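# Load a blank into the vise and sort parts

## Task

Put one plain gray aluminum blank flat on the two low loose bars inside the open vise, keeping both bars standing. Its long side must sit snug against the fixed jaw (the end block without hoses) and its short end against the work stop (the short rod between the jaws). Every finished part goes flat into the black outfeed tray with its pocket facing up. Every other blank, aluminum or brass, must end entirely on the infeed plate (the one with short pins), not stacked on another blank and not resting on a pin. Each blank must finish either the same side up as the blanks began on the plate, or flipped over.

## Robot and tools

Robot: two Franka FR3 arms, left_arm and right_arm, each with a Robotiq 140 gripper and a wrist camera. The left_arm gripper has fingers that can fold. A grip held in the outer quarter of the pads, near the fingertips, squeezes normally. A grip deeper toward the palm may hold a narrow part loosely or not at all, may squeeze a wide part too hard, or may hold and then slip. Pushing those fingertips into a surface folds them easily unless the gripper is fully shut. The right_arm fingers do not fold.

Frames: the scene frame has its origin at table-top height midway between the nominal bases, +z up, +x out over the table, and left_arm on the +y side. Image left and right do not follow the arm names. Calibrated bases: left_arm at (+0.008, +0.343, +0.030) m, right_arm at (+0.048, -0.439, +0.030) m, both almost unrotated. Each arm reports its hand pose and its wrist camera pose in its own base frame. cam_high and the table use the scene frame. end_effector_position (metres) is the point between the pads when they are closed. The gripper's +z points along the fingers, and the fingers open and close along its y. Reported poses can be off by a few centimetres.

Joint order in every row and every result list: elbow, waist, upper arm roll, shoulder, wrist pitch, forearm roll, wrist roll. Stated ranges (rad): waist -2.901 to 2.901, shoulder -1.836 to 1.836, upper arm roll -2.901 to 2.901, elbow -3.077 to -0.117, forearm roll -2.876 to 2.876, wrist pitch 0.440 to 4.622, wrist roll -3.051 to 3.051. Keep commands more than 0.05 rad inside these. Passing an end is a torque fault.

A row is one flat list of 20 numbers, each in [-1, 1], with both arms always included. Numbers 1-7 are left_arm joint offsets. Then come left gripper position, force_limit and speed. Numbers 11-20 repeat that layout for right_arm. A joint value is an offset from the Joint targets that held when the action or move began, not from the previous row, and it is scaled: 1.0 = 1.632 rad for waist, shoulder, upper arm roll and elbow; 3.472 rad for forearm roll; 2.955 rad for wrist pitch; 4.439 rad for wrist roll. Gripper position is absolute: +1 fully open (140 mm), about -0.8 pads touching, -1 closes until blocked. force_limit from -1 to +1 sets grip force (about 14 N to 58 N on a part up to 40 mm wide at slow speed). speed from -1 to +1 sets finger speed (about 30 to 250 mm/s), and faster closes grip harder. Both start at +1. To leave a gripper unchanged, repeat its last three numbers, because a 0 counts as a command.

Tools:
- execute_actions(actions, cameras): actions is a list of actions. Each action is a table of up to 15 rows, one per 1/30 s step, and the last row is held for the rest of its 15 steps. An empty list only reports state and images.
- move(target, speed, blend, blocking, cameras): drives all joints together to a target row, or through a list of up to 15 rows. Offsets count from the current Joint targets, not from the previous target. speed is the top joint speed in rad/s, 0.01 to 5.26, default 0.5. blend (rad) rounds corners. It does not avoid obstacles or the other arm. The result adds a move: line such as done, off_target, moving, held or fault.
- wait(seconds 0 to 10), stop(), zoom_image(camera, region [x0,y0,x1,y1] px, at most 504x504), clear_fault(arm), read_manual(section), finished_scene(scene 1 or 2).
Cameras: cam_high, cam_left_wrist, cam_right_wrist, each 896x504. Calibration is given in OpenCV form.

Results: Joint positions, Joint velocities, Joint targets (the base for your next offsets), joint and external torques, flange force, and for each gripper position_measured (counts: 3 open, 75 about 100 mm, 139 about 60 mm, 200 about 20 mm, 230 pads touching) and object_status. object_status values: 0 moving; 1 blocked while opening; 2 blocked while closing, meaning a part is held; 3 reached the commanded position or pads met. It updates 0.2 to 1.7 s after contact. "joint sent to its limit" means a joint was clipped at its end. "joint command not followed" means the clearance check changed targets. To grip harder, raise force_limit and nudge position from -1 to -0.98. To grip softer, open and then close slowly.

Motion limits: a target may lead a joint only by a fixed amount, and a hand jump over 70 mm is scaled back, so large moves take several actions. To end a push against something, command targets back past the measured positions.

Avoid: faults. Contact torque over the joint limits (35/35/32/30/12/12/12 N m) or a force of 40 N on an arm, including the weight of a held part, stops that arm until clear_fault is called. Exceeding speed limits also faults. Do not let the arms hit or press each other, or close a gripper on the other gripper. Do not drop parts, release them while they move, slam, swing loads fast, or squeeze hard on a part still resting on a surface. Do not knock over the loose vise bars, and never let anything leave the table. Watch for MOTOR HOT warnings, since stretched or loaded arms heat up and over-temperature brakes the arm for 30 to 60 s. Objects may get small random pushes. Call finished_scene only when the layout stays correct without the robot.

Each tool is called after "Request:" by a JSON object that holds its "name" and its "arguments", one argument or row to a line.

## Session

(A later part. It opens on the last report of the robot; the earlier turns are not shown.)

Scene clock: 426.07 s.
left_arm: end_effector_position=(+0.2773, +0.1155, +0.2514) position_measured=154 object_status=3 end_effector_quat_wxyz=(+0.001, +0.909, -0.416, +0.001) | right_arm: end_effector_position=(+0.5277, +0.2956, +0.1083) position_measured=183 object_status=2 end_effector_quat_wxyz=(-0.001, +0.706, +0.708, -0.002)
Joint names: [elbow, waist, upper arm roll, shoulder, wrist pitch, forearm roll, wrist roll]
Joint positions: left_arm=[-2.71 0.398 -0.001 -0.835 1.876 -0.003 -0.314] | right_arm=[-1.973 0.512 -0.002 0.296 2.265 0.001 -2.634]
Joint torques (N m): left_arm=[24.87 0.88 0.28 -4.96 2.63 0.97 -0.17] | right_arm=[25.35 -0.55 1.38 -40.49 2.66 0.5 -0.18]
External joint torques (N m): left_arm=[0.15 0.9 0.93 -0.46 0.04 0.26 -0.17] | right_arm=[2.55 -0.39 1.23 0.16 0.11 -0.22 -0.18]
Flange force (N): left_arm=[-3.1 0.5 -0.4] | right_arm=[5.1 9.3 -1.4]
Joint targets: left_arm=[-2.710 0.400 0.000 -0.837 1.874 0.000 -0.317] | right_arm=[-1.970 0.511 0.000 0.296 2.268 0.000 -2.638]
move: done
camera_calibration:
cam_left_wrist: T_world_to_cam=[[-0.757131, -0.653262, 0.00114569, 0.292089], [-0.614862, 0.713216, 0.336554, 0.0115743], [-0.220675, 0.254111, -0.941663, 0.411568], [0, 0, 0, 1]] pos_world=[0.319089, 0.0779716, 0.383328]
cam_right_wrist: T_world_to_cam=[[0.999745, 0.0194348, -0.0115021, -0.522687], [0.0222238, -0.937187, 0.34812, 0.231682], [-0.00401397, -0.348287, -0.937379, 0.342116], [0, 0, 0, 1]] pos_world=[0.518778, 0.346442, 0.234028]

Request:
{"name": "move", "arguments": {
  "target": [0,0,0,0,0,0,0,-0.2,-0.5,-1,0.002017,-0.000538,0,0.001401,-0.000341,0,0.0002,-1,-0.3,-1],
  "speed": 0.03
}}

Request:
{"name": "move", "arguments": {
  "target": [0,0,0,0,0,0,0,-0.2,-0.5,-1,0.002017,-0.000538,0,0.001401,-0.000341,0,0.0002,-1,-0.3,-1],
  "speed": 0.03,
  "cameras": ["cam_right_wrist"]
}}

Scene clock: 431.47 s.
left_arm: end_effector_position=(+0.2773, +0.1155, +0.2514) position_measured=154 object_status=3 end_effector_quat_wxyz=(+0.001, +0.909, -0.416, +0.001) | right_arm: end_effector_position=(+0.5286, +0.2959, +0.1082) position_measured=183 object_status=2 end_effector_quat_wxyz=(-0.001, +0.706, +0.708, -0.002)
Joint names: [elbow, waist, upper arm roll, shoulder, wrist pitch, forearm roll, wrist roll]
Joint positions: left_arm=[-2.71 0.398 -0.001 -0.835 1.876 -0.003 -0.314] | right_arm=[-1.97 0.512 -0.002 0.299 2.265 0.001 -2.635]
Joint torques (N m): left_arm=[24.87 0.86 0.31 -4.91 2.62 0.97 -0.18] | right_arm=[25.66 -0.99 1.24 -40.77 2.89 0.53 -0.19]
External joint torques (N m): left_arm=[0.11 0.81 0.89 -0.43 0.03 0.25 -0.18] | right_arm=[2.67 -1.14 0.81 0.21 0.31 -0.2 -0.19]
Flange force (N): left_arm=[-2.9 0.5 -0.4] | right_arm=[4.3 10.1 -1.0]
Joint targets: left_arm=[-2.710 0.400 0.000 -0.837 1.874 0.000 -0.317] | right_arm=[-1.967 0.510 0.000 0.299 2.267 0.000 -2.637]
move: done
camera_calibration:
cam_left_wrist: T_world_to_cam=[[-0.757131, -0.653262, 0.00114569, 0.292089], [-0.614862, 0.713216, 0.336554, 0.011608], [-0.220675, 0.254111, -0.941663, 0.411473], [0, 0, 0, 1]] pos_world=[0.319089, 0.0779716, 0.383228]
cam_right_wrist: T_world_to_cam=[[0.999747, 0.0196417, -0.0109317, -0.523705], [0.022218, -0.937292, 0.347836, 0.232088], [-0.00341408, -0.347991, -0.937492, 0.341742], [0, 0, 0, 1]] pos_world=[0.519583, 0.346744, 0.233927]

Scene clock: 432.17 s.
left_arm: end_effector_position=(+0.2773, +0.1155, +0.2514) position_measured=154 object_status=3 end_effector_quat_wxyz=(+0.001, +0.909, -0.416, +0.001) | right_arm: end_effector_position=(+0.5287, +0.2962, +0.1077) position_measured=183 object_status=2 end_effector_quat_wxyz=(-0.001, +0.706, +0.708, -0.002)
Joint names: [elbow, waist, upper arm roll, shoulder, wrist pitch, forearm roll, wrist roll]
Joint positions: left_arm=[-2.71 0.398 -0.001 -0.835 1.876 -0.003 -0.314] | right_arm=[-1.968 0.512 -0.002 0.301 2.264 0.001 -2.635]
Joint torques (N m): left_arm=[24.91 0.88 0.29 -4.91 2.62 0.97 -0.17] | right_arm=[26.35 -1.34 0.95 -40.57 3.05 0.52 -0.17]
External joint torques (N m): left_arm=[0.16 0.88 0.92 -0.37 0.03 0.26 -0.17] | right_arm=[3.55 -1.29 0.69 0.24 0.5 -0.21 -0.17]
Flange force (N): left_arm=[-2.9 0.2 -0.4] | right_arm=[5.8 13.2 -1.2]
Joint targets: left_arm=[-2.710 0.400 0.000 -0.837 1.874 0.000 -0.317] | right_arm=[-1.964 0.509 0.000 0.301 2.266 0.000 -2.636]
move: done
camera_calibration:
cam_right_wrist: T_world_to_cam=[[0.999727, 0.0199181, -0.0122149, -0.523694], [0.022926, -0.9371, 0.348306, 0.231991], [-0.00450898, -0.348491, -0.937301, 0.342077], [0, 0, 0, 1]] pos_world=[0.519775, 0.34704, 0.233429]
Images, in order (width x height): cam_right_wrist 896x504.

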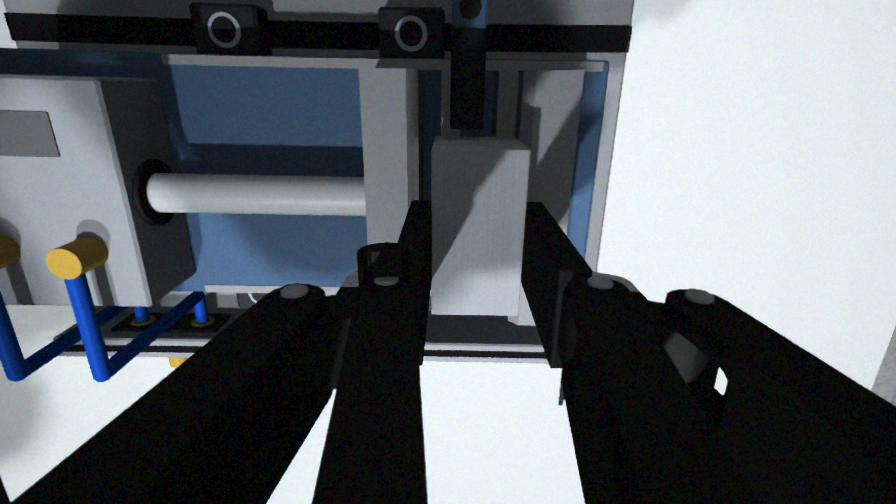

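Request:
{"name": "move", "arguments": {
  "target": [0,0,0,0,0,0,0,-0.2,-0.5,-1,0.001775,0.001377,0,0.001233,-0.0003,0,0.0009,-1,-0.3,-1],
  "speed": 0.03
}}

Request:
{"name": "move", "arguments": {
  "target": [0,0,0,0,0,0,0,-0.2,-0.5,-1,0.001775,0.001377,0,0.001233,-0.0003,0,0.0008,-1,-0.3,-1],
  "speed": 0.03
}}

Scene clock: 443.07 s.
left_arm: end_effector_position=(+0.2772, +0.1155, +0.2514) position_measured=154 object_status=3 end_effector_quat_wxyz=(+0.001, +0.909, -0.416, +0.001) | right_arm: end_effector_position=(+0.5288, +0.2963, +0.1073) position_measured=183 object_status=2 end_effector_quat_wxyz=(-0.001, +0.706, +0.708, -0.003)
Joint names: [elbow, waist, upper arm roll, shoulder, wrist pitch, forearm roll, wrist roll]
Joint positions: left_arm=[-2.71 0.398 -0.001 -0.835 1.876 -0.003 -0.314] | right_arm=[-1.966 0.512 -0.001 0.303 2.262 0.001 -2.635]
Joint torques (N m): left_arm=[24.89 0.87 0.31 -4.96 2.62 0.96 -0.22] | right_arm=[26.66 -0.81 0.75 -40.88 3.31 0.52 0.02]
External joint torques (N m): left_arm=[0.18 0.87 0.96 -0.46 0.04 0.25 -0.22] | right_arm=[3.97 -0.79 0.46 -0.21 0.79 -0.2 0.02]
Flange force (N): left_arm=[-3.0 0.5 -0.5] | right_arm=[6.5 12.9 -1.6]
Joint targets: left_arm=[-2.710 0.400 0.000 -0.837 1.874 0.000 -0.317] | right_arm=[-1.961 0.512 0.000 0.303 2.265 0.000 -2.632]
move: done
camera_calibration:
cam_left_wrist: T_world_to_cam=[[-0.757131, -0.653262, 0.00114569, 0.292089], [-0.614862, 0.713216, 0.336554, 0.011608], [-0.220675, 0.254111, -0.941663, 0.411473], [0, 0, 0, 1]] pos_world=[0.319089, 0.0779716, 0.383228]
cam_right_wrist: T_world_to_cam=[[0.999708, 0.0199021, -0.0137156, -0.523627], [0.0234381, -0.936849, 0.348948, 0.231803], [-0.00590464, -0.349167, -0.937042, 0.342673], [0, 0, 0, 1]] pos_world=[0.520065, 0.347236, 0.23303]

Scene clock: 443.77 s.
left_arm: end_effector_position=(+0.2772, +0.1155, +0.2514) position_measured=154 object_status=3 end_effector_quat_wxyz=(+0.001, +0.909, -0.416, +0.001) | right_arm: end_effector_position=(+0.5288, +0.2970, +0.1068) position_measured=183 object_status=2 end_effector_quat_wxyz=(-0.001, +0.706, +0.708, -0.004)
Joint names: [elbow, waist, upper arm roll, shoulder, wrist pitch, forearm roll, wrist roll]
Joint positions: left_arm=[-2.71 0.398 -0.001 -0.835 1.876 -0.003 -0.314] | right_arm=[-1.963 0.513 -0.001 0.306 2.261 0.001 -2.633]
Joint torques (N m): left_arm=[24.9 0.85 0.34 -4.93 2.63 0.96 -0.18] | right_arm=[26.68 -0.13 0.87 -41.33 3.31 0.51 0.18]
External joint torques (N m): left_arm=[0.19 0.84 0.97 -0.42 0.06 0.24 -0.18] | right_arm=[3.86 -0.03 0.64 -0.4 0.77 -0.22 0.18]
Flange force (N): left_arm=[-2.9 0.2 -0.5] | right_arm=[7.2 11.5 -1.8]
Joint targets: left_arm=[-2.710 0.400 0.000 -0.837 1.874 0.000 -0.317] | right_arm=[-1.958 0.514 0.000 0.305 2.264 0.000 -2.629]
move: done
camera_calibration:
cam_left_wrist: T_world_to_cam=[[-0.757131, -0.653262, 0.00114569, 0.292089], [-0.614862, 0.713216, 0.336554, 0.011608], [-0.220675, 0.254111, -0.941663, 0.411473], [0, 0, 0, 1]] pos_world=[0.319089, 0.0779716, 0.383228]
cam_right_wrist: T_world_to_cam=[[0.999701, 0.0195181, -0.0147596, -0.523363], [0.0234465, -0.93667, 0.349428, 0.232577], [-0.00700467, -0.349669, -0.936847, 0.343093], [0, 0, 0, 1]] pos_world=[0.520157, 0.348032, 0.232432]

Request:
{"name": "move", "arguments": {
  "target": [0,0,0,0,0,0,0,-0.2,-0.5,-1,0.002025,0.001377,0,0.000763,-0.0007,0,0.0006,-1,-0.3,-1],
  "speed": 0.03
}}

Request:
{"name": "move", "arguments": {
  "target": [0,0,0,0,0,0,0,-0.2,-0.5,-1,0.001775,0.001377,0,0.001033,-0.0004,0,0.0005,-1,-0.3,-1],
  "speed": 0.03,
  "cameras": ["cam_right_wrist"]
}}

Scene clock: 449.50 s.
left_arm: end_effector_position=(+0.2772, +0.1155, +0.2514) position_measured=154 object_status=3 end_effector_quat_wxyz=(+0.001, +0.909, -0.416, +0.001) | right_arm: end_effector_position=(+0.5288, +0.2985, +0.1069) position_measured=183 object_status=2 end_effector_quat_wxyz=(-0.001, +0.706, +0.708, -0.004)
Joint names: [elbow, waist, upper arm roll, shoulder, wrist pitch, forearm roll, wrist roll]
Joint positions: left_arm=[-2.71 0.398 -0.001 -0.835 1.876 -0.003 -0.314] | right_arm=[-1.96 0.515 -0.001 0.307 2.259 0.001 -2.631]
Joint torques (N m): left_arm=[24.85 0.85 0.29 -4.94 2.62 0.96 -0.17] | right_arm=[26.82 -0.06 0.95 -41.65 3.23 0.52 0.15]
External joint torques (N m): left_arm=[0.22 0.84 0.91 -0.49 0.06 0.24 -0.17] | right_arm=[3.91 -0.17 0.53 -0.52 0.67 -0.21 0.16]
Flange force (N): left_arm=[-2.9 0.4 -0.6] | right_arm=[7.0 11.7 -2.2]
Joint targets: left_arm=[-2.710 0.400 0.000 -0.837 1.874 0.000 -0.317] | right_arm=[-1.954 0.516 0.000 0.306 2.262 0.000 -2.626]
move: done
camera_calibration:
cam_left_wrist: T_world_to_cam=[[-0.757114, -0.653281, 0.00121706, 0.292058], [-0.614848, 0.7132, 0.336612, 0.0115826], [-0.22077, 0.254105, -0.941643, 0.411496], [0, 0, 0, 1]] pos_world=[0.319089, 0.0779716, 0.383228]
cam_right_wrist: T_world_to_cam=[[0.999705, 0.0192944, -0.0147844, -0.523307], [0.0232455, -0.936674, 0.349429, 0.234018], [-0.00710616, -0.34967, -0.936846, 0.343857], [0, 0, 0, 1]] pos_world=[0.520156, 0.349532, 0.232632]

Scene clock: 450.20 s.
left_arm: end_effector_position=(+0.2772, +0.1155, +0.2514) position_measured=154 object_status=3 end_effector_quat_wxyz=(+0.001, +0.909, -0.416, +0.001) | right_arm: end_effector_position=(+0.5287, +0.3001, +0.1071) position_measured=183 object_status=2 end_effector_quat_wxyz=(-0.001, +0.706, +0.708, -0.004)
Joint names: [elbow, waist, upper arm roll, shoulder, wrist pitch, forearm roll, wrist roll]
Joint positions: left_arm=[-2.71 0.398 -0.001 -0.835 1.875 -0.003 -0.314] | right_arm=[-1.957 0.517 -0.001 0.309 2.258 0.001 -2.629]
Joint torques (N m): left_arm=[24.91 0.86 0.27 -4.96 2.63 0.97 -0.2] | right_arm=[26.59 0.01 1.01 -41.64 3.22 0.52 0.2]
External joint torques (N m): left_arm=[0.22 0.83 0.88 -0.46 0.05 0.25 -0.2] | right_arm=[3.77 0.22 0.88 -0.62 0.68 -0.21 0.2]
Flange force (N): left_arm=[-2.8 0.4 -0.6] | right_arm=[7.2 10.6 -2.3]
Joint targets: left_arm=[-2.710 0.400 0.000 -0.837 1.874 0.000 -0.317] | right_arm=[-1.952 0.518 0.000 0.308 2.261 0.000 -2.624]
move: done
camera_calibration:
cam_right_wrist: T_world_to_cam=[[0.999708, 0.0192364, -0.0146569, -0.523347], [0.0231467, -0.936675, 0.349433, 0.235498], [-0.0070069, -0.34967, -0.936847, 0.344553], [0, 0, 0, 1]] pos_world=[0.520157, 0.351132, 0.232832]
Images, in order (width x height): cam_right_wrist 896x504.

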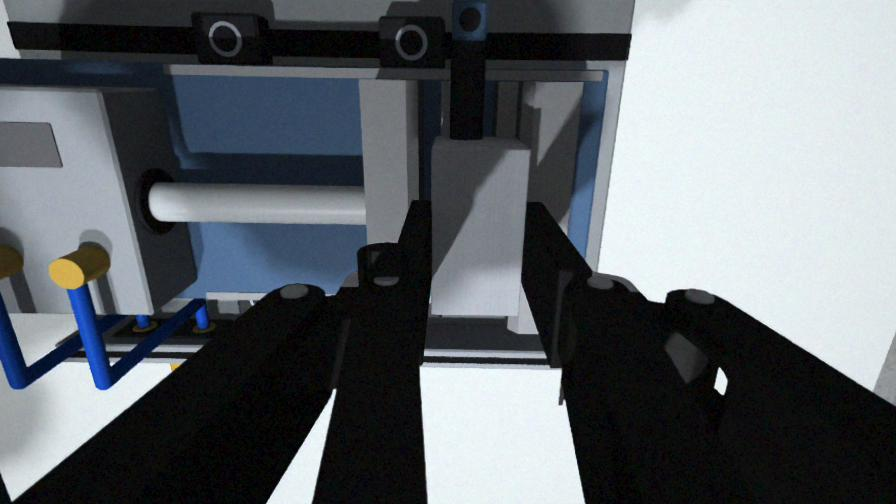

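Request:
{"name": "zoom_image", "arguments": {
  "camera": "cam_right_wrist",
  "region": [400, 60, 570, 200]
}}

Scaled by 2.965 from the camera's 896x504 image, which has a finer 1280x720 frame.

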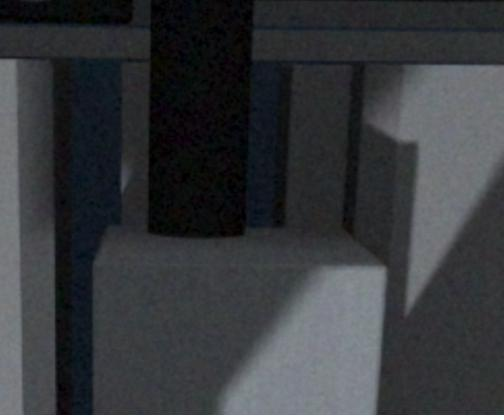

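Request:
{"name": "move", "arguments": {
  "target": [0,0,0,0,0,0,0,-0.2,-0.5,-1,0.001183,0.000918,0,0.000722,-0.0003,0,0.0003,-1,-0.3,-1],
  "speed": 0.03
}}

Request:
{"name": "move", "arguments": {
  "target": [0,0,0,0,0,0,0,-0.2,-0.5,-1,0.001183,0.000918,0,0.000722,-0.0003,0,0.0003,-1,-0.3,-1],
  "speed": 0.03
}}

Scene clock: 457.03 s.
left_arm: end_effector_position=(+0.2772, +0.1155, +0.2514) position_measured=154 object_status=3 end_effector_quat_wxyz=(+0.001, +0.909, -0.416, +0.001) | right_arm: end_effector_position=(+0.5288, +0.3003, +0.1072) position_measured=183 object_status=2 end_effector_quat_wxyz=(-0.001, +0.707, +0.708, -0.004)
Joint names: [elbow, waist, upper arm roll, shoulder, wrist pitch, forearm roll, wrist roll]
Joint positions: left_arm=[-2.71 0.398 -0.001 -0.835 1.875 -0.003 -0.314] | right_arm=[-1.955 0.517 -0.001 0.31 2.256 0.001 -2.627]
Joint torques (N m): left_arm=[24.9 0.85 0.33 -4.93 2.62 0.97 -0.2] | right_arm=[26.77 0.79 1.68 -41.36 3.33 0.63 0.19]
External joint torques (N m): left_arm=[0.16 0.84 0.97 -0.37 0.04 0.26 -0.2] | right_arm=[4.01 0.73 1.31 -0.39 0.8 -0.09 0.19]
Flange force (N): left_arm=[-2.9 0.1 -0.4] | right_arm=[8.6 11.4 -1.9]
Joint targets: left_arm=[-2.710 0.400 0.000 -0.837 1.874 0.000 -0.317] | right_arm=[-1.950 0.520 0.000 0.309 2.260 0.000 -2.622]
move: done
camera_calibration:
cam_left_wrist: T_world_to_cam=[[-0.757114, -0.653281, 0.00121706, 0.292058], [-0.614848, 0.7132, 0.336612, 0.0115826], [-0.22077, 0.254105, -0.941643, 0.411496], [0, 0, 0, 1]] pos_world=[0.319089, 0.0779716, 0.383228]
cam_right_wrist: T_world_to_cam=[[0.999704, 0.0188543, -0.0153879, -0.52314], [0.0230501, -0.936417, 0.35013, 0.235568], [-0.00780805, -0.350381, -0.936575, 0.345262], [0, 0, 0, 1]] pos_world=[0.520251, 0.351427, 0.232834]

Scene clock: 457.73 s.
left_arm: end_effector_position=(+0.2772, +0.1155, +0.2514) position_measured=154 object_status=3 end_effector_quat_wxyz=(+0.001, +0.909, -0.416, +0.001) | right_arm: end_effector_position=(+0.5288, +0.3003, +0.1072) position_measured=183 object_status=2 end_effector_quat_wxyz=(-0.001, +0.707, +0.708, -0.005)
Joint names: [elbow, waist, upper arm roll, shoulder, wrist pitch, forearm roll, wrist roll]
Joint positions: left_arm=[-2.71 0.398 -0.001 -0.835 1.875 -0.003 -0.314] | right_arm=[-1.953 0.518 -0.001 0.311 2.254 0 -2.626]
Joint torques (N m): left_arm=[24.91 0.9 0.25 -4.89 2.62 0.96 -0.18] | right_arm=[27.14 1.63 2.25 -41.43 3.5 0.88 0.21]
External joint torques (N m): left_arm=[0.29 0.89 0.89 -0.44 0.06 0.25 -0.18] | right_arm=[4.27 1.63 1.94 -0.26 0.96 0.15 0.21]
Flange force (N): left_arm=[-2.8 0.1 -0.7] | right_arm=[10.4 11.9 -1.6]
Joint targets: left_arm=[-2.710 0.400 0.000 -0.837 1.874 0.000 -0.317] | right_arm=[-1.948 0.521 0.000 0.310 2.259 0.000 -2.621]
move: done
camera_calibration:
cam_left_wrist: T_world_to_cam=[[-0.757114, -0.653281, 0.00121706, 0.292058], [-0.614848, 0.7132, 0.336612, 0.0115826], [-0.22077, 0.254105, -0.941643, 0.411496], [0, 0, 0, 1]] pos_world=[0.319089, 0.0779716, 0.383228]
cam_right_wrist: T_world_to_cam=[[0.999696, 0.0187245, -0.0160096, -0.523045], [0.0231569, -0.935977, 0.351299, 0.235262], [-0.00840672, -0.351563, -0.936126, 0.345955], [0, 0, 0, 1]] pos_world=[0.520347, 0.351618, 0.232837]

Request:
{"name": "move", "arguments": {
  "target": [0,0,0,0,0,0,0,-0.2,-0.5,-1,-0.00075,0,0,0.001395,0.0012,0,0,-1,-0.3,-1],
  "speed": 0.03
}}

Request:
{"name": "move", "arguments": {
  "target": [0,0,0,0,0,0,0,-0.2,-0.5,-1,-0.0005,0,0,0.00093,0.0008,0,0,-1,-0.3,-1],
  "speed": 0.03
}}

Scene clock: 464.27 s.
left_arm: end_effector_position=(+0.2772, +0.1155, +0.2514) position_measured=154 object_status=3 end_effector_quat_wxyz=(+0.001, +0.909, -0.416, +0.001) | right_arm: end_effector_position=(+0.5288, +0.3003, +0.1070) position_measured=183 object_status=2 end_effector_quat_wxyz=(-0.001, +0.707, +0.707, -0.005)
Joint names: [elbow, waist, upper arm roll, shoulder, wrist pitch, forearm roll, wrist roll]
Joint positions: left_arm=[-2.71 0.398 -0.001 -0.835 1.875 -0.003 -0.314] | right_arm=[-1.953 0.518 -0.001 0.312 2.254 0 -2.626]
Joint torques (N m): left_arm=[24.89 0.82 0.29 -4.89 2.63 0.96 -0.18] | right_arm=[25.49 1.37 2.24 -40.84 3.32 0.96 0.15]
External joint torques (N m): left_arm=[0.14 0.81 0.92 -0.36 0.05 0.25 -0.18] | right_arm=[2.45 1.43 1.98 0.62 0.75 0.23 0.15]
Flange force (N): left_arm=[-2.8 0.1 -0.3] | right_arm=[7.8 7.9 0.6]
Joint targets: left_arm=[-2.710 0.400 0.000 -0.837 1.874 0.000 -0.317] | right_arm=[-1.949 0.521 0.000 0.312 2.262 0.000 -2.621]
move: done
camera_calibration:
cam_left_wrist: T_world_to_cam=[[-0.7571, -0.653297, 0.00127864, 0.291955], [-0.614863, 0.713218, 0.336545, 0.0115504], [-0.220776, 0.254012, -0.941667, 0.411493], [0, 0, 0, 1]] pos_world=[0.318989, 0.0779714, 0.383228]
cam_right_wrist: T_world_to_cam=[[0.999699, 0.0182608, -0.0163852, -0.522899], [0.0228596, -0.935797, 0.351798, 0.23543], [-0.00890907, -0.352067, -0.935933, 0.346104], [0, 0, 0, 1]] pos_world=[0.520443, 0.351715, 0.232539]

Scene clock: 464.97 s.
left_arm: end_effector_position=(+0.2772, +0.1155, +0.2514) position_measured=154 object_status=3 end_effector_quat_wxyz=(+0.001, +0.909, -0.416, +0.001) | right_arm: end_effector_position=(+0.5288, +0.3003, +0.1062) position_measured=183 object_status=2 end_effector_quat_wxyz=(-0.001, +0.707, +0.707, -0.005)
Joint names: [elbow, waist, upper arm roll, shoulder, wrist pitch, forearm roll, wrist roll]
Joint positions: left_arm=[-2.71 0.398 -0.001 -0.835 1.875 -0.003 -0.314] | right_arm=[-1.953 0.518 -0.001 0.313 2.255 0 -2.625]
Joint torques (N m): left_arm=[24.89 0.86 0.3 -4.9 2.63 0.96 -0.18] | right_arm=[25.4 1.43 2.25 -40.58 3.52 0.96 0.17]
External joint torques (N m): left_arm=[0.15 0.88 0.96 -0.4 0.05 0.25 -0.18] | right_arm=[2.63 1.42 1.93 0.53 0.99 0.23 0.17]
Flange force (N): left_arm=[-3.0 0.2 -0.4] | right_arm=[7.9 8.0 0.9]
Joint targets: left_arm=[-2.710 0.400 0.000 -0.837 1.874 0.000 -0.317] | right_arm=[-1.950 0.521 0.000 0.314 2.265 0.000 -2.621]
move: done
camera_calibration:
cam_left_wrist: T_world_to_cam=[[-0.7571, -0.653297, 0.00127864, 0.291955], [-0.614863, 0.713218, 0.336545, 0.0115504], [-0.220776, 0.254012, -0.941667, 0.411493], [0, 0, 0, 1]] pos_world=[0.318989, 0.0779714, 0.383228]
cam_right_wrist: T_world_to_cam=[[0.999698, 0.0178628, -0.0168836, -0.522751], [0.0226646, -0.935727, 0.351997, 0.235738], [-0.00951078, -0.352274, -0.935849, 0.345723], [0, 0, 0, 1]] pos_world=[0.520539, 0.351713, 0.231739]

Request:
{"name": "move", "arguments": {
  "target": [0,0,0,0,0,0,0,-0.2,-0.5,-1,-0.0004,0,0,0.0011,0.0009,0,0,-1,-0.3,-1],
  "speed": 0.03
}}

Request:
{"name": "move", "arguments": {
  "target": [0,0,0,0,0,0,0,-0.2,-0.5,-1,-0.0003,0,0,0.001,0.0007,0,0,-1,-0.3,-1],
  "speed": 0.03
}}

Scene clock: 468.00 s.
left_arm: end_effector_position=(+0.2772, +0.1155, +0.2514) position_measured=154 object_status=3 end_effector_quat_wxyz=(+0.001, +0.909, -0.416, +0.001) | right_arm: end_effector_position=(+0.5288, +0.3003, +0.1053) position_measured=183 object_status=2 end_effector_quat_wxyz=(-0.001, +0.707, +0.707, -0.006)
Joint names: [elbow, waist, upper arm roll, shoulder, wrist pitch, forearm roll, wrist roll]
Joint positions: left_arm=[-2.71 0.398 -0.001 -0.835 1.875 -0.003 -0.314] | right_arm=[-1.953 0.518 -0.001 0.315 2.256 0 -2.625]
Joint torques (N m): left_arm=[24.88 0.91 0.29 -4.86 2.64 0.96 -0.21] | right_arm=[25.59 1.36 2.28 -40.52 3.68 0.96 0.15]
External joint torques (N m): left_arm=[0.17 0.92 0.92 -0.39 0.06 0.25 -0.21] | right_arm=[2.79 1.41 2 0.73 1.15 0.24 0.15]
Flange force (N): left_arm=[-2.9 0.2 -0.4] | right_arm=[8.4 8.9 1.4]
Joint targets: left_arm=[-2.710 0.400 0.000 -0.837 1.874 0.000 -0.317] | right_arm=[-1.950 0.521 0.000 0.316 2.267 0.000 -2.621]
move: off_target (right_arm); right_arm: the wrist pitch is farthest, 0.012 rad from its target
camera_calibration:
cam_left_wrist: T_world_to_cam=[[-0.757101, -0.653297, 0.00127893, 0.291955], [-0.614863, 0.713219, 0.336545, 0.0115501], [-0.220776, 0.254012, -0.941667, 0.411493], [0, 0, 0, 1]] pos_world=[0.318989, 0.0779714, 0.383228]
cam_right_wrist: T_world_to_cam=[[0.999693, 0.0178496, -0.017204, -0.522685], [0.0227671, -0.935649, 0.352197, 0.23602], [-0.00981033, -0.35248, -0.935768, 0.345126], [0, 0, 0, 1]] pos_world=[0.520537, 0.351812, 0.23084]

Scene clock: 468.70 s.
left_arm: end_effector_position=(+0.2772, +0.1155, +0.2514) position_measured=154 object_status=3 end_effector_quat_wxyz=(+0.001, +0.909, -0.416, +0.001) | right_arm: end_effector_position=(+0.5288, +0.3003, +0.1051) position_measured=183 object_status=2 end_effector_quat_wxyz=(-0.001, +0.707, +0.707, -0.006)
Joint names: [elbow, waist, upper arm roll, shoulder, wrist pitch, forearm roll, wrist roll]
Joint positions: left_arm=[-2.71 0.398 -0.001 -0.835 1.875 -0.003 -0.314] | right_arm=[-1.953 0.518 -0.001 0.315 2.256 0 -2.625]
Joint torques (N m): left_arm=[24.87 0.86 0.36 -4.87 2.63 0.96 -0.2] | right_arm=[25.46 1.48 2.33 -39.76 3.96 0.96 0.12]
External joint torques (N m): left_arm=[0.12 0.86 1 -0.37 0.05 0.24 -0.2] | right_arm=[2.67 1.49 2.02 1.4 1.43 0.23 0.12]
Flange force (N): left_arm=[-3.0 0.2 -0.3] | right_arm=[8.9 9.7 3.0]
Joint targets: left_arm=[-2.710 0.400 0.000 -0.837 1.874 0.000 -0.317] | right_arm=[-1.951 0.521 0.000 0.317 2.270 0.000 -2.621]
move: off_target (right_arm); right_arm: the wrist pitch is farthest, 0.013 rad from its target
camera_calibration:
cam_left_wrist: T_world_to_cam=[[-0.757101, -0.653297, 0.00127893, 0.291955], [-0.614863, 0.713219, 0.336545, 0.0115501], [-0.220776, 0.254012, -0.941667, 0.411493], [0, 0, 0, 1]] pos_world=[0.318989, 0.0779714, 0.383228]
cam_right_wrist: T_world_to_cam=[[0.999692, 0.017813, -0.0172988, -0.522652], [0.0227672, -0.935617, 0.352282, 0.236059], [-0.00990982, -0.352568, -0.935734, 0.345013], [0, 0, 0, 1]] pos_world=[0.520536, 0.351811, 0.23064]

Request:
{"name": "move", "arguments": {
  "target": [0,0,0,0,0,0,0,-0.2,-0.5,-1,0,0,0,0,0.0025,0,0,-1,-0.3,-1],
  "speed": 0.03,
  "cameras": ["cam_right_wrist"]
}}

Scene clock: 475.80 s.
left_arm: end_effector_position=(+0.2772, +0.1155, +0.2514) position_measured=154 object_status=3 end_effector_quat_wxyz=(+0.001, +0.909, -0.416, +0.001) | right_arm: end_effector_position=(+0.5288, +0.3003, +0.1051) position_measured=183 object_status=2 end_effector_quat_wxyz=(-0.001, +0.707, +0.707, -0.006)
Joint names: [elbow, waist, upper arm roll, shoulder, wrist pitch, forearm roll, wrist roll]
Joint positions: left_arm=[-2.71 0.398 -0.001 -0.835 1.875 -0.003 -0.314] | right_arm=[-1.953 0.518 -0.001 0.315 2.256 0 -2.625]
Joint torques (N m): left_arm=[24.87 0.86 0.27 -4.95 2.63 0.97 -0.17] | right_arm=[25.9 1.34 2.3 -39.44 4.92 0.96 0.14]
External joint torques (N m): left_arm=[0.14 0.85 0.92 -0.43 0.05 0.25 -0.17] | right_arm=[3.15 1.44 2.07 1.74 2.4 0.24 0.15]
Flange force (N): left_arm=[-2.9 0.4 -0.4] | right_arm=[9.7 11.0 5.2]
Joint targets: left_arm=[-2.710 0.400 0.000 -0.837 1.874 0.000 -0.317] | right_arm=[-1.951 0.521 0.000 0.317 2.277 0.000 -2.621]
move: off_target (right_arm); right_arm: the wrist pitch is farthest, 0.021 rad from its target
camera_calibration:
cam_right_wrist: T_world_to_cam=[[0.999693, 0.0178496, -0.017204, -0.522788], [0.0227671, -0.935649, 0.352197, 0.236088], [-0.00981033, -0.35248, -0.935768, 0.34494], [0, 0, 0, 1]] pos_world=[0.520637, 0.351812, 0.23064]
Images, in order (width x height): cam_right_wrist 896x504.

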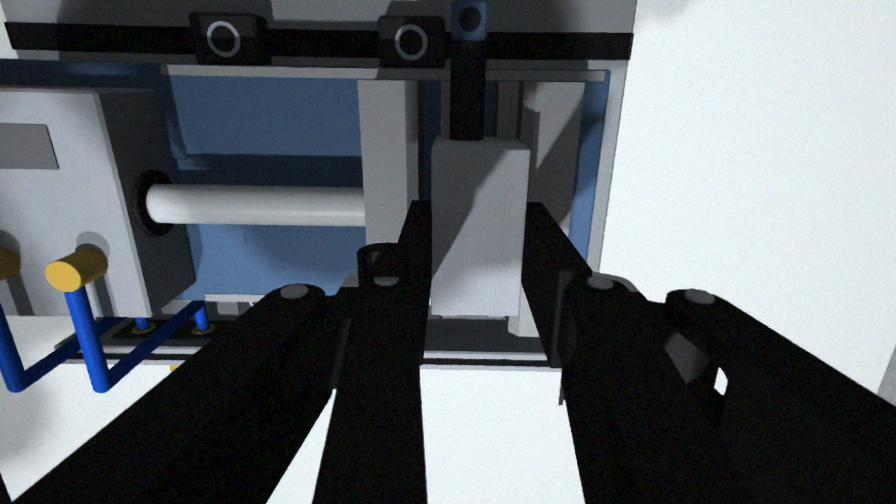

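Request:
{"name": "move", "arguments": {
  "target": [
    [0,0,0,0,0,0,0,-0.2,-0.5,-1,0,0,0,0,-0.0025,0,0,-1,-0.3,-1],
    [0,0,0,0,0,0,0,-0.2,-0.5,-1,0,0,0,0,-0.0025,0,0,-0.27,-0.3,-1]
  ],
  "speed": [0.03,0.03],
  "cameras": ["cam_right_wrist"]
}}

Scene clock: 485.47 s.
left_arm: end_effector_position=(+0.2772, +0.1155, +0.2514) position_measured=154 object_status=3 end_effector_quat_wxyz=(+0.001, +0.909, -0.416, +0.001) | right_arm: end_effector_position=(+0.5305, +0.3026, +0.1055) position_measured=163 object_status=0 end_effector_quat_wxyz=(+0.000, +0.706, +0.708, -0.002)
Joint names: [elbow, waist, upper arm roll, shoulder, wrist pitch, forearm roll, wrist roll]
Joint positions: left_arm=[-2.71 0.398 -0.001 -0.835 1.875 -0.003 -0.314] | right_arm=[-1.952 0.52 -0.001 0.316 2.265 0 -2.625]
Joint torques (N m): left_arm=[24.88 0.85 0.25 -4.9 2.64 0.96 -0.19] | right_arm=[24.55 0.15 1.16 -40.09 2.72 0.74 0.08]
External joint torques (N m): left_arm=[0.19 0.87 0.92 -0.39 0.06 0.25 -0.19] | right_arm=[1.63 0.14 0.83 1.34 0.15 0.02 0.08]
Flange force (N): left_arm=[-2.8 0.2 -0.4] | right_arm=[5.6 8.4 1.0]
Joint targets: left_arm=[-2.710 0.400 0.000 -0.837 1.874 0.000 -0.317] | right_arm=[-1.951 0.521 0.000 0.317 2.270 0.000 -2.621]
move: done; target 2's new numbers were sent with right_arm's wrist pitch 0.013 rad from that target
camera_calibration:
cam_right_wrist: T_world_to_cam=[[0.999764, 0.0191457, -0.0102416, -0.525665], [0.0215158, -0.936971, 0.348745, 0.239431], [-0.0029191, -0.348883, -0.937162, 0.341471], [0, 0, 0, 1]] pos_world=[0.521386, 0.353538, 0.231129]
Images, in order (width x height): cam_right_wrist 896x504.

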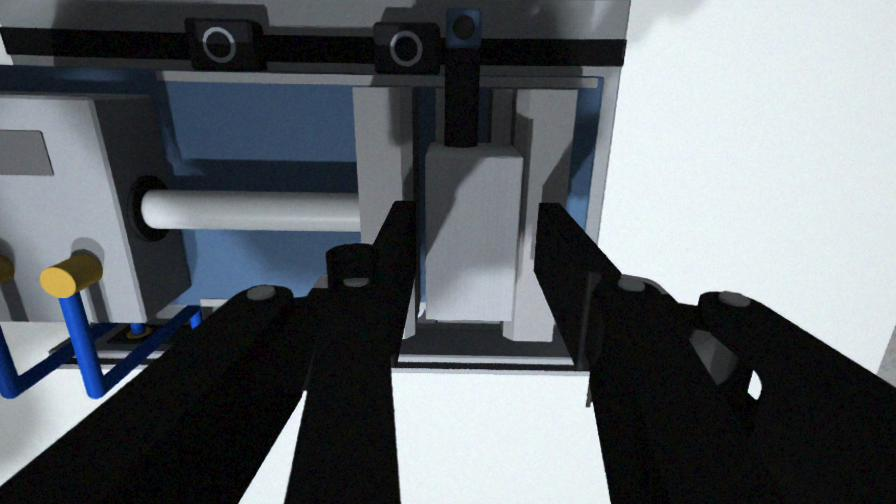

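Request:
{"name": "move", "arguments": {
  "target": [
    [0,0,0,0,0,0,0,-0.2,-0.5,-1,0.017925,0,0,-0.028306,-0.025533,0,0,-0.27,-0.3,-1],
    [0,0,0,0,0,0,0,-0.2,-0.5,-1,0.050044,0,0,-0.058484,-0.059938,0,0,-0.27,-0.3,-1],
    [0,0,0,0,0,0,0,-0.2,-0.5,-1,0.076887,-0.028891,0,-0.039427,-0.064238,0,-0.010622,-0.27,-0.3,-1]
  ],
  "speed": [0.08,0.25,0.3],
  "blend": [0.01,0.02,0],
  "cameras": ["cam_right_wrist"]
}}

Scene clock: 501.13 s.
left_arm: end_effector_position=(+0.2772, +0.1155, +0.2514) position_measured=154 object_status=3 end_effector_quat_wxyz=(+0.001, +0.909, -0.416, +0.001) | right_arm: end_effector_position=(+0.5558, +0.2837, +0.1858) position_measured=163 object_status=3 end_effector_quat_wxyz=(+0.001, +0.709, +0.705, +0.003)
Joint names: [elbow, waist, upper arm roll, shoulder, wrist pitch, forearm roll, wrist roll]
Joint positions: left_arm=[-2.71 0.398 -0.001 -0.835 1.875 -0.003 -0.314] | right_arm=[-1.827 0.474 -0.002 0.252 2.084 0 -2.663]
Joint velocities: left_arm=[within noise] | right_arm=[0 0 0.002 -0.002 0 0 -0.006]
Joint torques (N m): left_arm=[24.89 0.83 0.3 -4.87 2.64 0.95 -0.2] | right_arm=[26.05 -0.36 1.19 -39.59 2.25 0.85 -0.21]
External joint torques (N m): left_arm=[0.18 0.81 0.92 -0.35 0.06 0.24 -0.2] | right_arm=[1.77 -0.54 0.78 1.17 -0.33 0.01 -0.21]
Flange force (N): left_arm=[-2.7 0.1 -0.4] | right_arm=[4.9 10.4 -2.0]
Joint targets: left_arm=[-2.710 0.400 0.000 -0.837 1.874 0.000 -0.317] | right_arm=[-1.825 0.474 0.000 0.253 2.080 0.000 -2.668]
move: done
camera_calibration:
cam_right_wrist: T_world_to_cam=[[0.999934, 0.0112773, -0.00200827, -0.549129], [0.0112779, -0.938564, 0.34492, 0.199996], [0.00200488, -0.34492, -0.93863, 0.40666], [0, 0, 0, 1]] pos_world=[0.546022, 0.334167, 0.311618]
Images, in order (width x height): cam_right_wrist 896x504.

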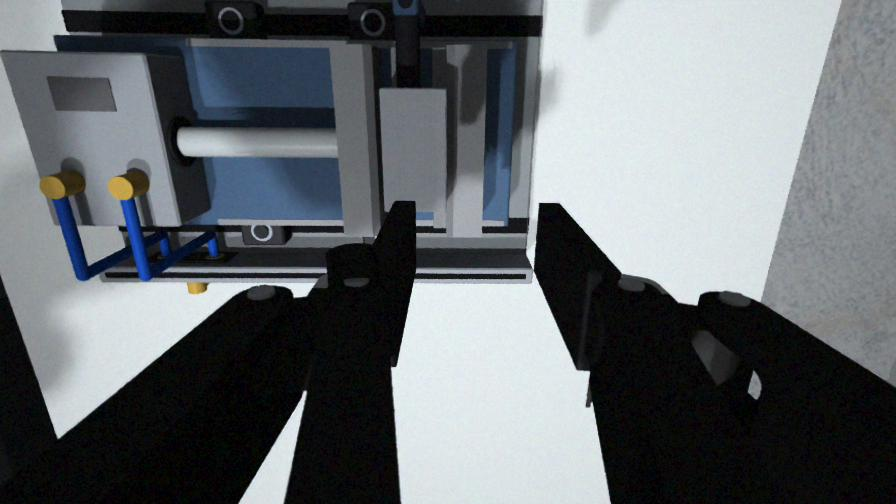

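Request:
{"name": "zoom_image", "arguments": {
  "camera": "cam_right_wrist",
  "region": [360, 30, 500, 250]
}}

Request:
{"name": "zoom_image", "arguments": {
  "camera": "cam_right_wrist",
  "region": [370, 60, 470, 120]
}}

Scaled by 2.291 from the camera's 896x504 image, which has a finer 1280x720 frame.

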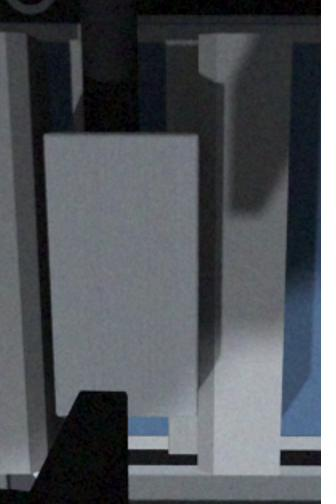

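Scaled by 5.040 from the camera's 896x504 image, which has a finer 1280x720 frame.

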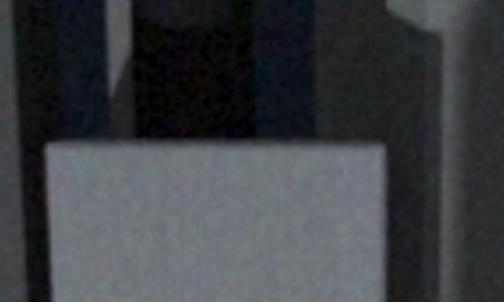

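Request:
{"name": "zoom_image", "arguments": {
  "camera": "cam_right_wrist",
  "region": [425, 150, 475, 240]
}}

Request:
{"name": "zoom_image", "arguments": {
  "camera": "cam_right_wrist",
  "region": [420, 40, 480, 130]
}}

Scaled by 5.600 from the camera's 896x504 image, which has a finer 1280x720 frame.

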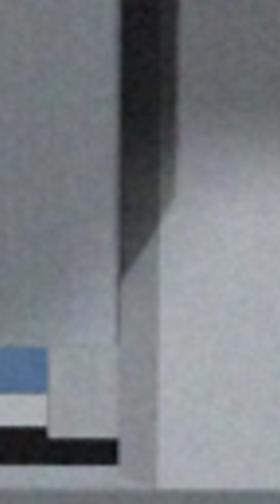

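Scaled by 5.600 from the camera's 896x504 image, which has a finer 1280x720 frame.

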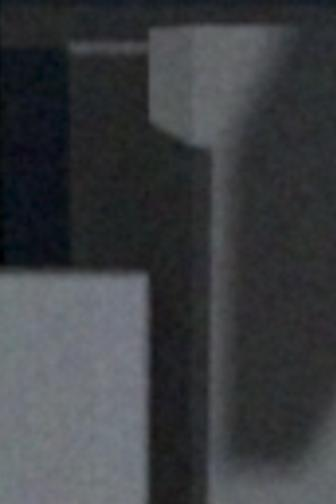

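Request:
{"name": "wait", "arguments": {
  "seconds": 0.1,
  "cameras": ["cam_high"]
}}

Request:
{"name": "zoom_image", "arguments": {
  "camera": "cam_high",
  "region": [330, 190, 560, 330]
}}

Scene clock: 524.13 s.
left_arm: end_effector_position=(+0.2772, +0.1155, +0.2514) position_measured=154 object_status=3 end_effector_quat_wxyz=(+0.001, +0.909, -0.416, +0.001) | right_arm: end_effector_position=(+0.5558, +0.2837, +0.1859) position_measured=163 object_status=3 end_effector_quat_wxyz=(+0.001, +0.709, +0.706, +0.002)
Joint names: [elbow, waist, upper arm roll, shoulder, wrist pitch, forearm roll, wrist roll]
Joint positions: left_arm=[-2.71 0.398 -0.001 -0.835 1.875 -0.003 -0.314] | right_arm=[-1.827 0.474 -0.002 0.252 2.084 0 -2.665]
Joint torques (N m): left_arm=[24.85 0.82 0.29 -4.9 2.64 0.97 -0.22] | right_arm=[25.88 -0.32 1.22 -39.61 2.32 0.87 -0.28]
External joint torques (N m): left_arm=[0.08 0.85 0.96 -0.36 0.05 0.26 -0.22] | right_arm=[1.69 -0.2 1.08 0.92 -0.25 0.04 -0.28]
Flange force (N): left_arm=[-2.9 0.3 -0.2] | right_arm=[4.7 9.2 -2.0]
Joint targets: left_arm=[-2.710 0.400 0.000 -0.837 1.874 0.000 -0.317] | right_arm=[-1.825 0.474 0.000 0.253 2.080 0.000 -2.668]
Tool commands: left_gripper/position=-0.2 left_gripper/force_limit=-0.5 left_gripper/speed=-1.0 right_gripper/position=-0.27 right_gripper/force_limit=-0.3 right_gripper/speed=-1.0
wait: 0.10 s; at rest from the start
Images, in order (width x height): cam_high 896x504.

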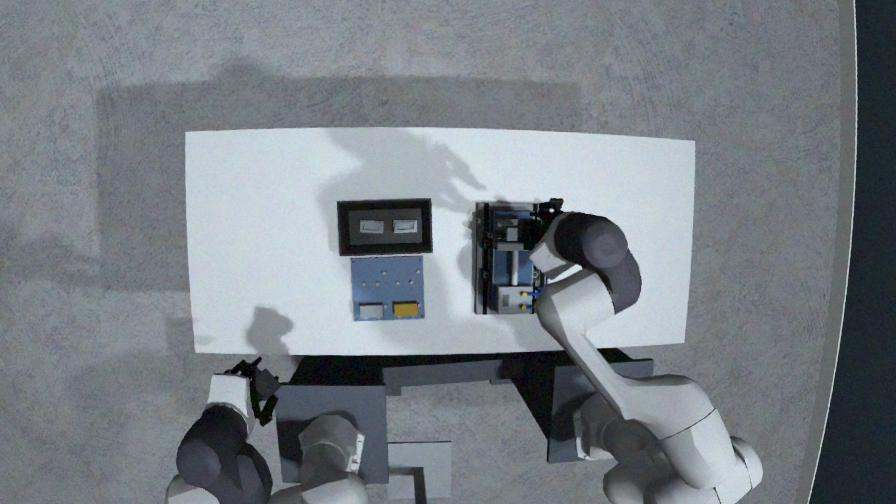

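Scaled by 2.191 from the camera's 896x504 image, which has a finer 1280x720 frame.

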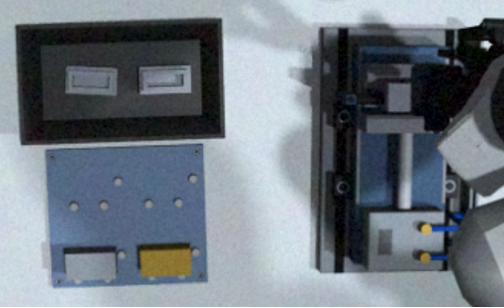

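Request:
{"name": "wait", "arguments": {
  "seconds": 0.1
}}

Request:
{"name": "zoom_image", "arguments": {
  "camera": "cam_right_wrist",
  "region": [385, 70, 430, 100]
}}

Scene clock: 529.10 s.
left_arm: end_effector_position=(+0.2772, +0.1155, +0.2514) position_measured=154 object_status=3 end_effector_quat_wxyz=(+0.001, +0.909, -0.416, +0.001) | right_arm: end_effector_position=(+0.5558, +0.2837, +0.1859) position_measured=163 object_status=3 end_effector_quat_wxyz=(+0.001, +0.709, +0.706, +0.002)
Joint names: [elbow, waist, upper arm roll, shoulder, wrist pitch, forearm roll, wrist roll]
Joint positions: left_arm=[-2.71 0.398 -0.001 -0.835 1.875 -0.003 -0.314] | right_arm=[-1.827 0.474 -0.002 0.252 2.084 0 -2.665]
Joint torques (N m): left_arm=[24.9 0.82 0.28 -4.92 2.63 0.97 -0.15] | right_arm=[25.77 -0.36 1.19 -39.69 2.34 0.87 -0.27]
External joint torques (N m): left_arm=[0.19 0.85 0.95 -0.37 0.05 0.26 -0.15] | right_arm=[1.48 -0.34 0.96 1.08 -0.24 0.03 -0.27]
Flange force (N): left_arm=[-2.9 0.0 -0.5] | right_arm=[4.3 8.9 -1.5]
Joint targets: left_arm=[-2.710 0.400 0.000 -0.837 1.874 0.000 -0.317] | right_arm=[-1.825 0.474 0.000 0.253 2.080 0.000 -2.668]
Tool commands: left_gripper/position=-0.2 left_gripper/force_limit=-0.5 left_gripper/speed=-1.0 right_gripper/position=-0.27 right_gripper/force_limit=-0.3 right_gripper/speed=-1.0
wait: 0.10 s; at rest from the start
camera_calibration:
cam_left_wrist: T_world_to_cam=[[-0.757084, -0.653316, 0.0013503, 0.291924], [-0.614849, 0.713203, 0.336603, 0.0115247], [-0.220871, 0.254006, -0.941646, 0.411515], [0, 0, 0, 1]] pos_world=[0.318989, 0.0779714, 0.383228]
cam_right_wrist: T_world_to_cam=[[0.999909, 0.0133285, -0.00221536, -0.549641], [0.0132744, -0.938496, 0.345034, 0.198907], [0.00251969, -0.345032, -0.938588, 0.406532], [0, 0, 0, 1]] pos_world=[0.545926, 0.334266, 0.311719]

Scaled by 11.200 from the camera's 896x504 image, which has a finer 1280x720 frame.

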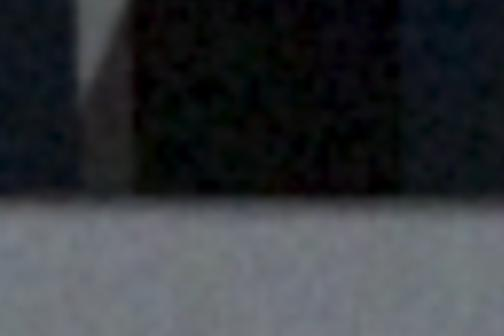

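Request:
{"name": "finished_scene", "arguments": {
  "scene": 2
}}

The scene is finished: the task was done.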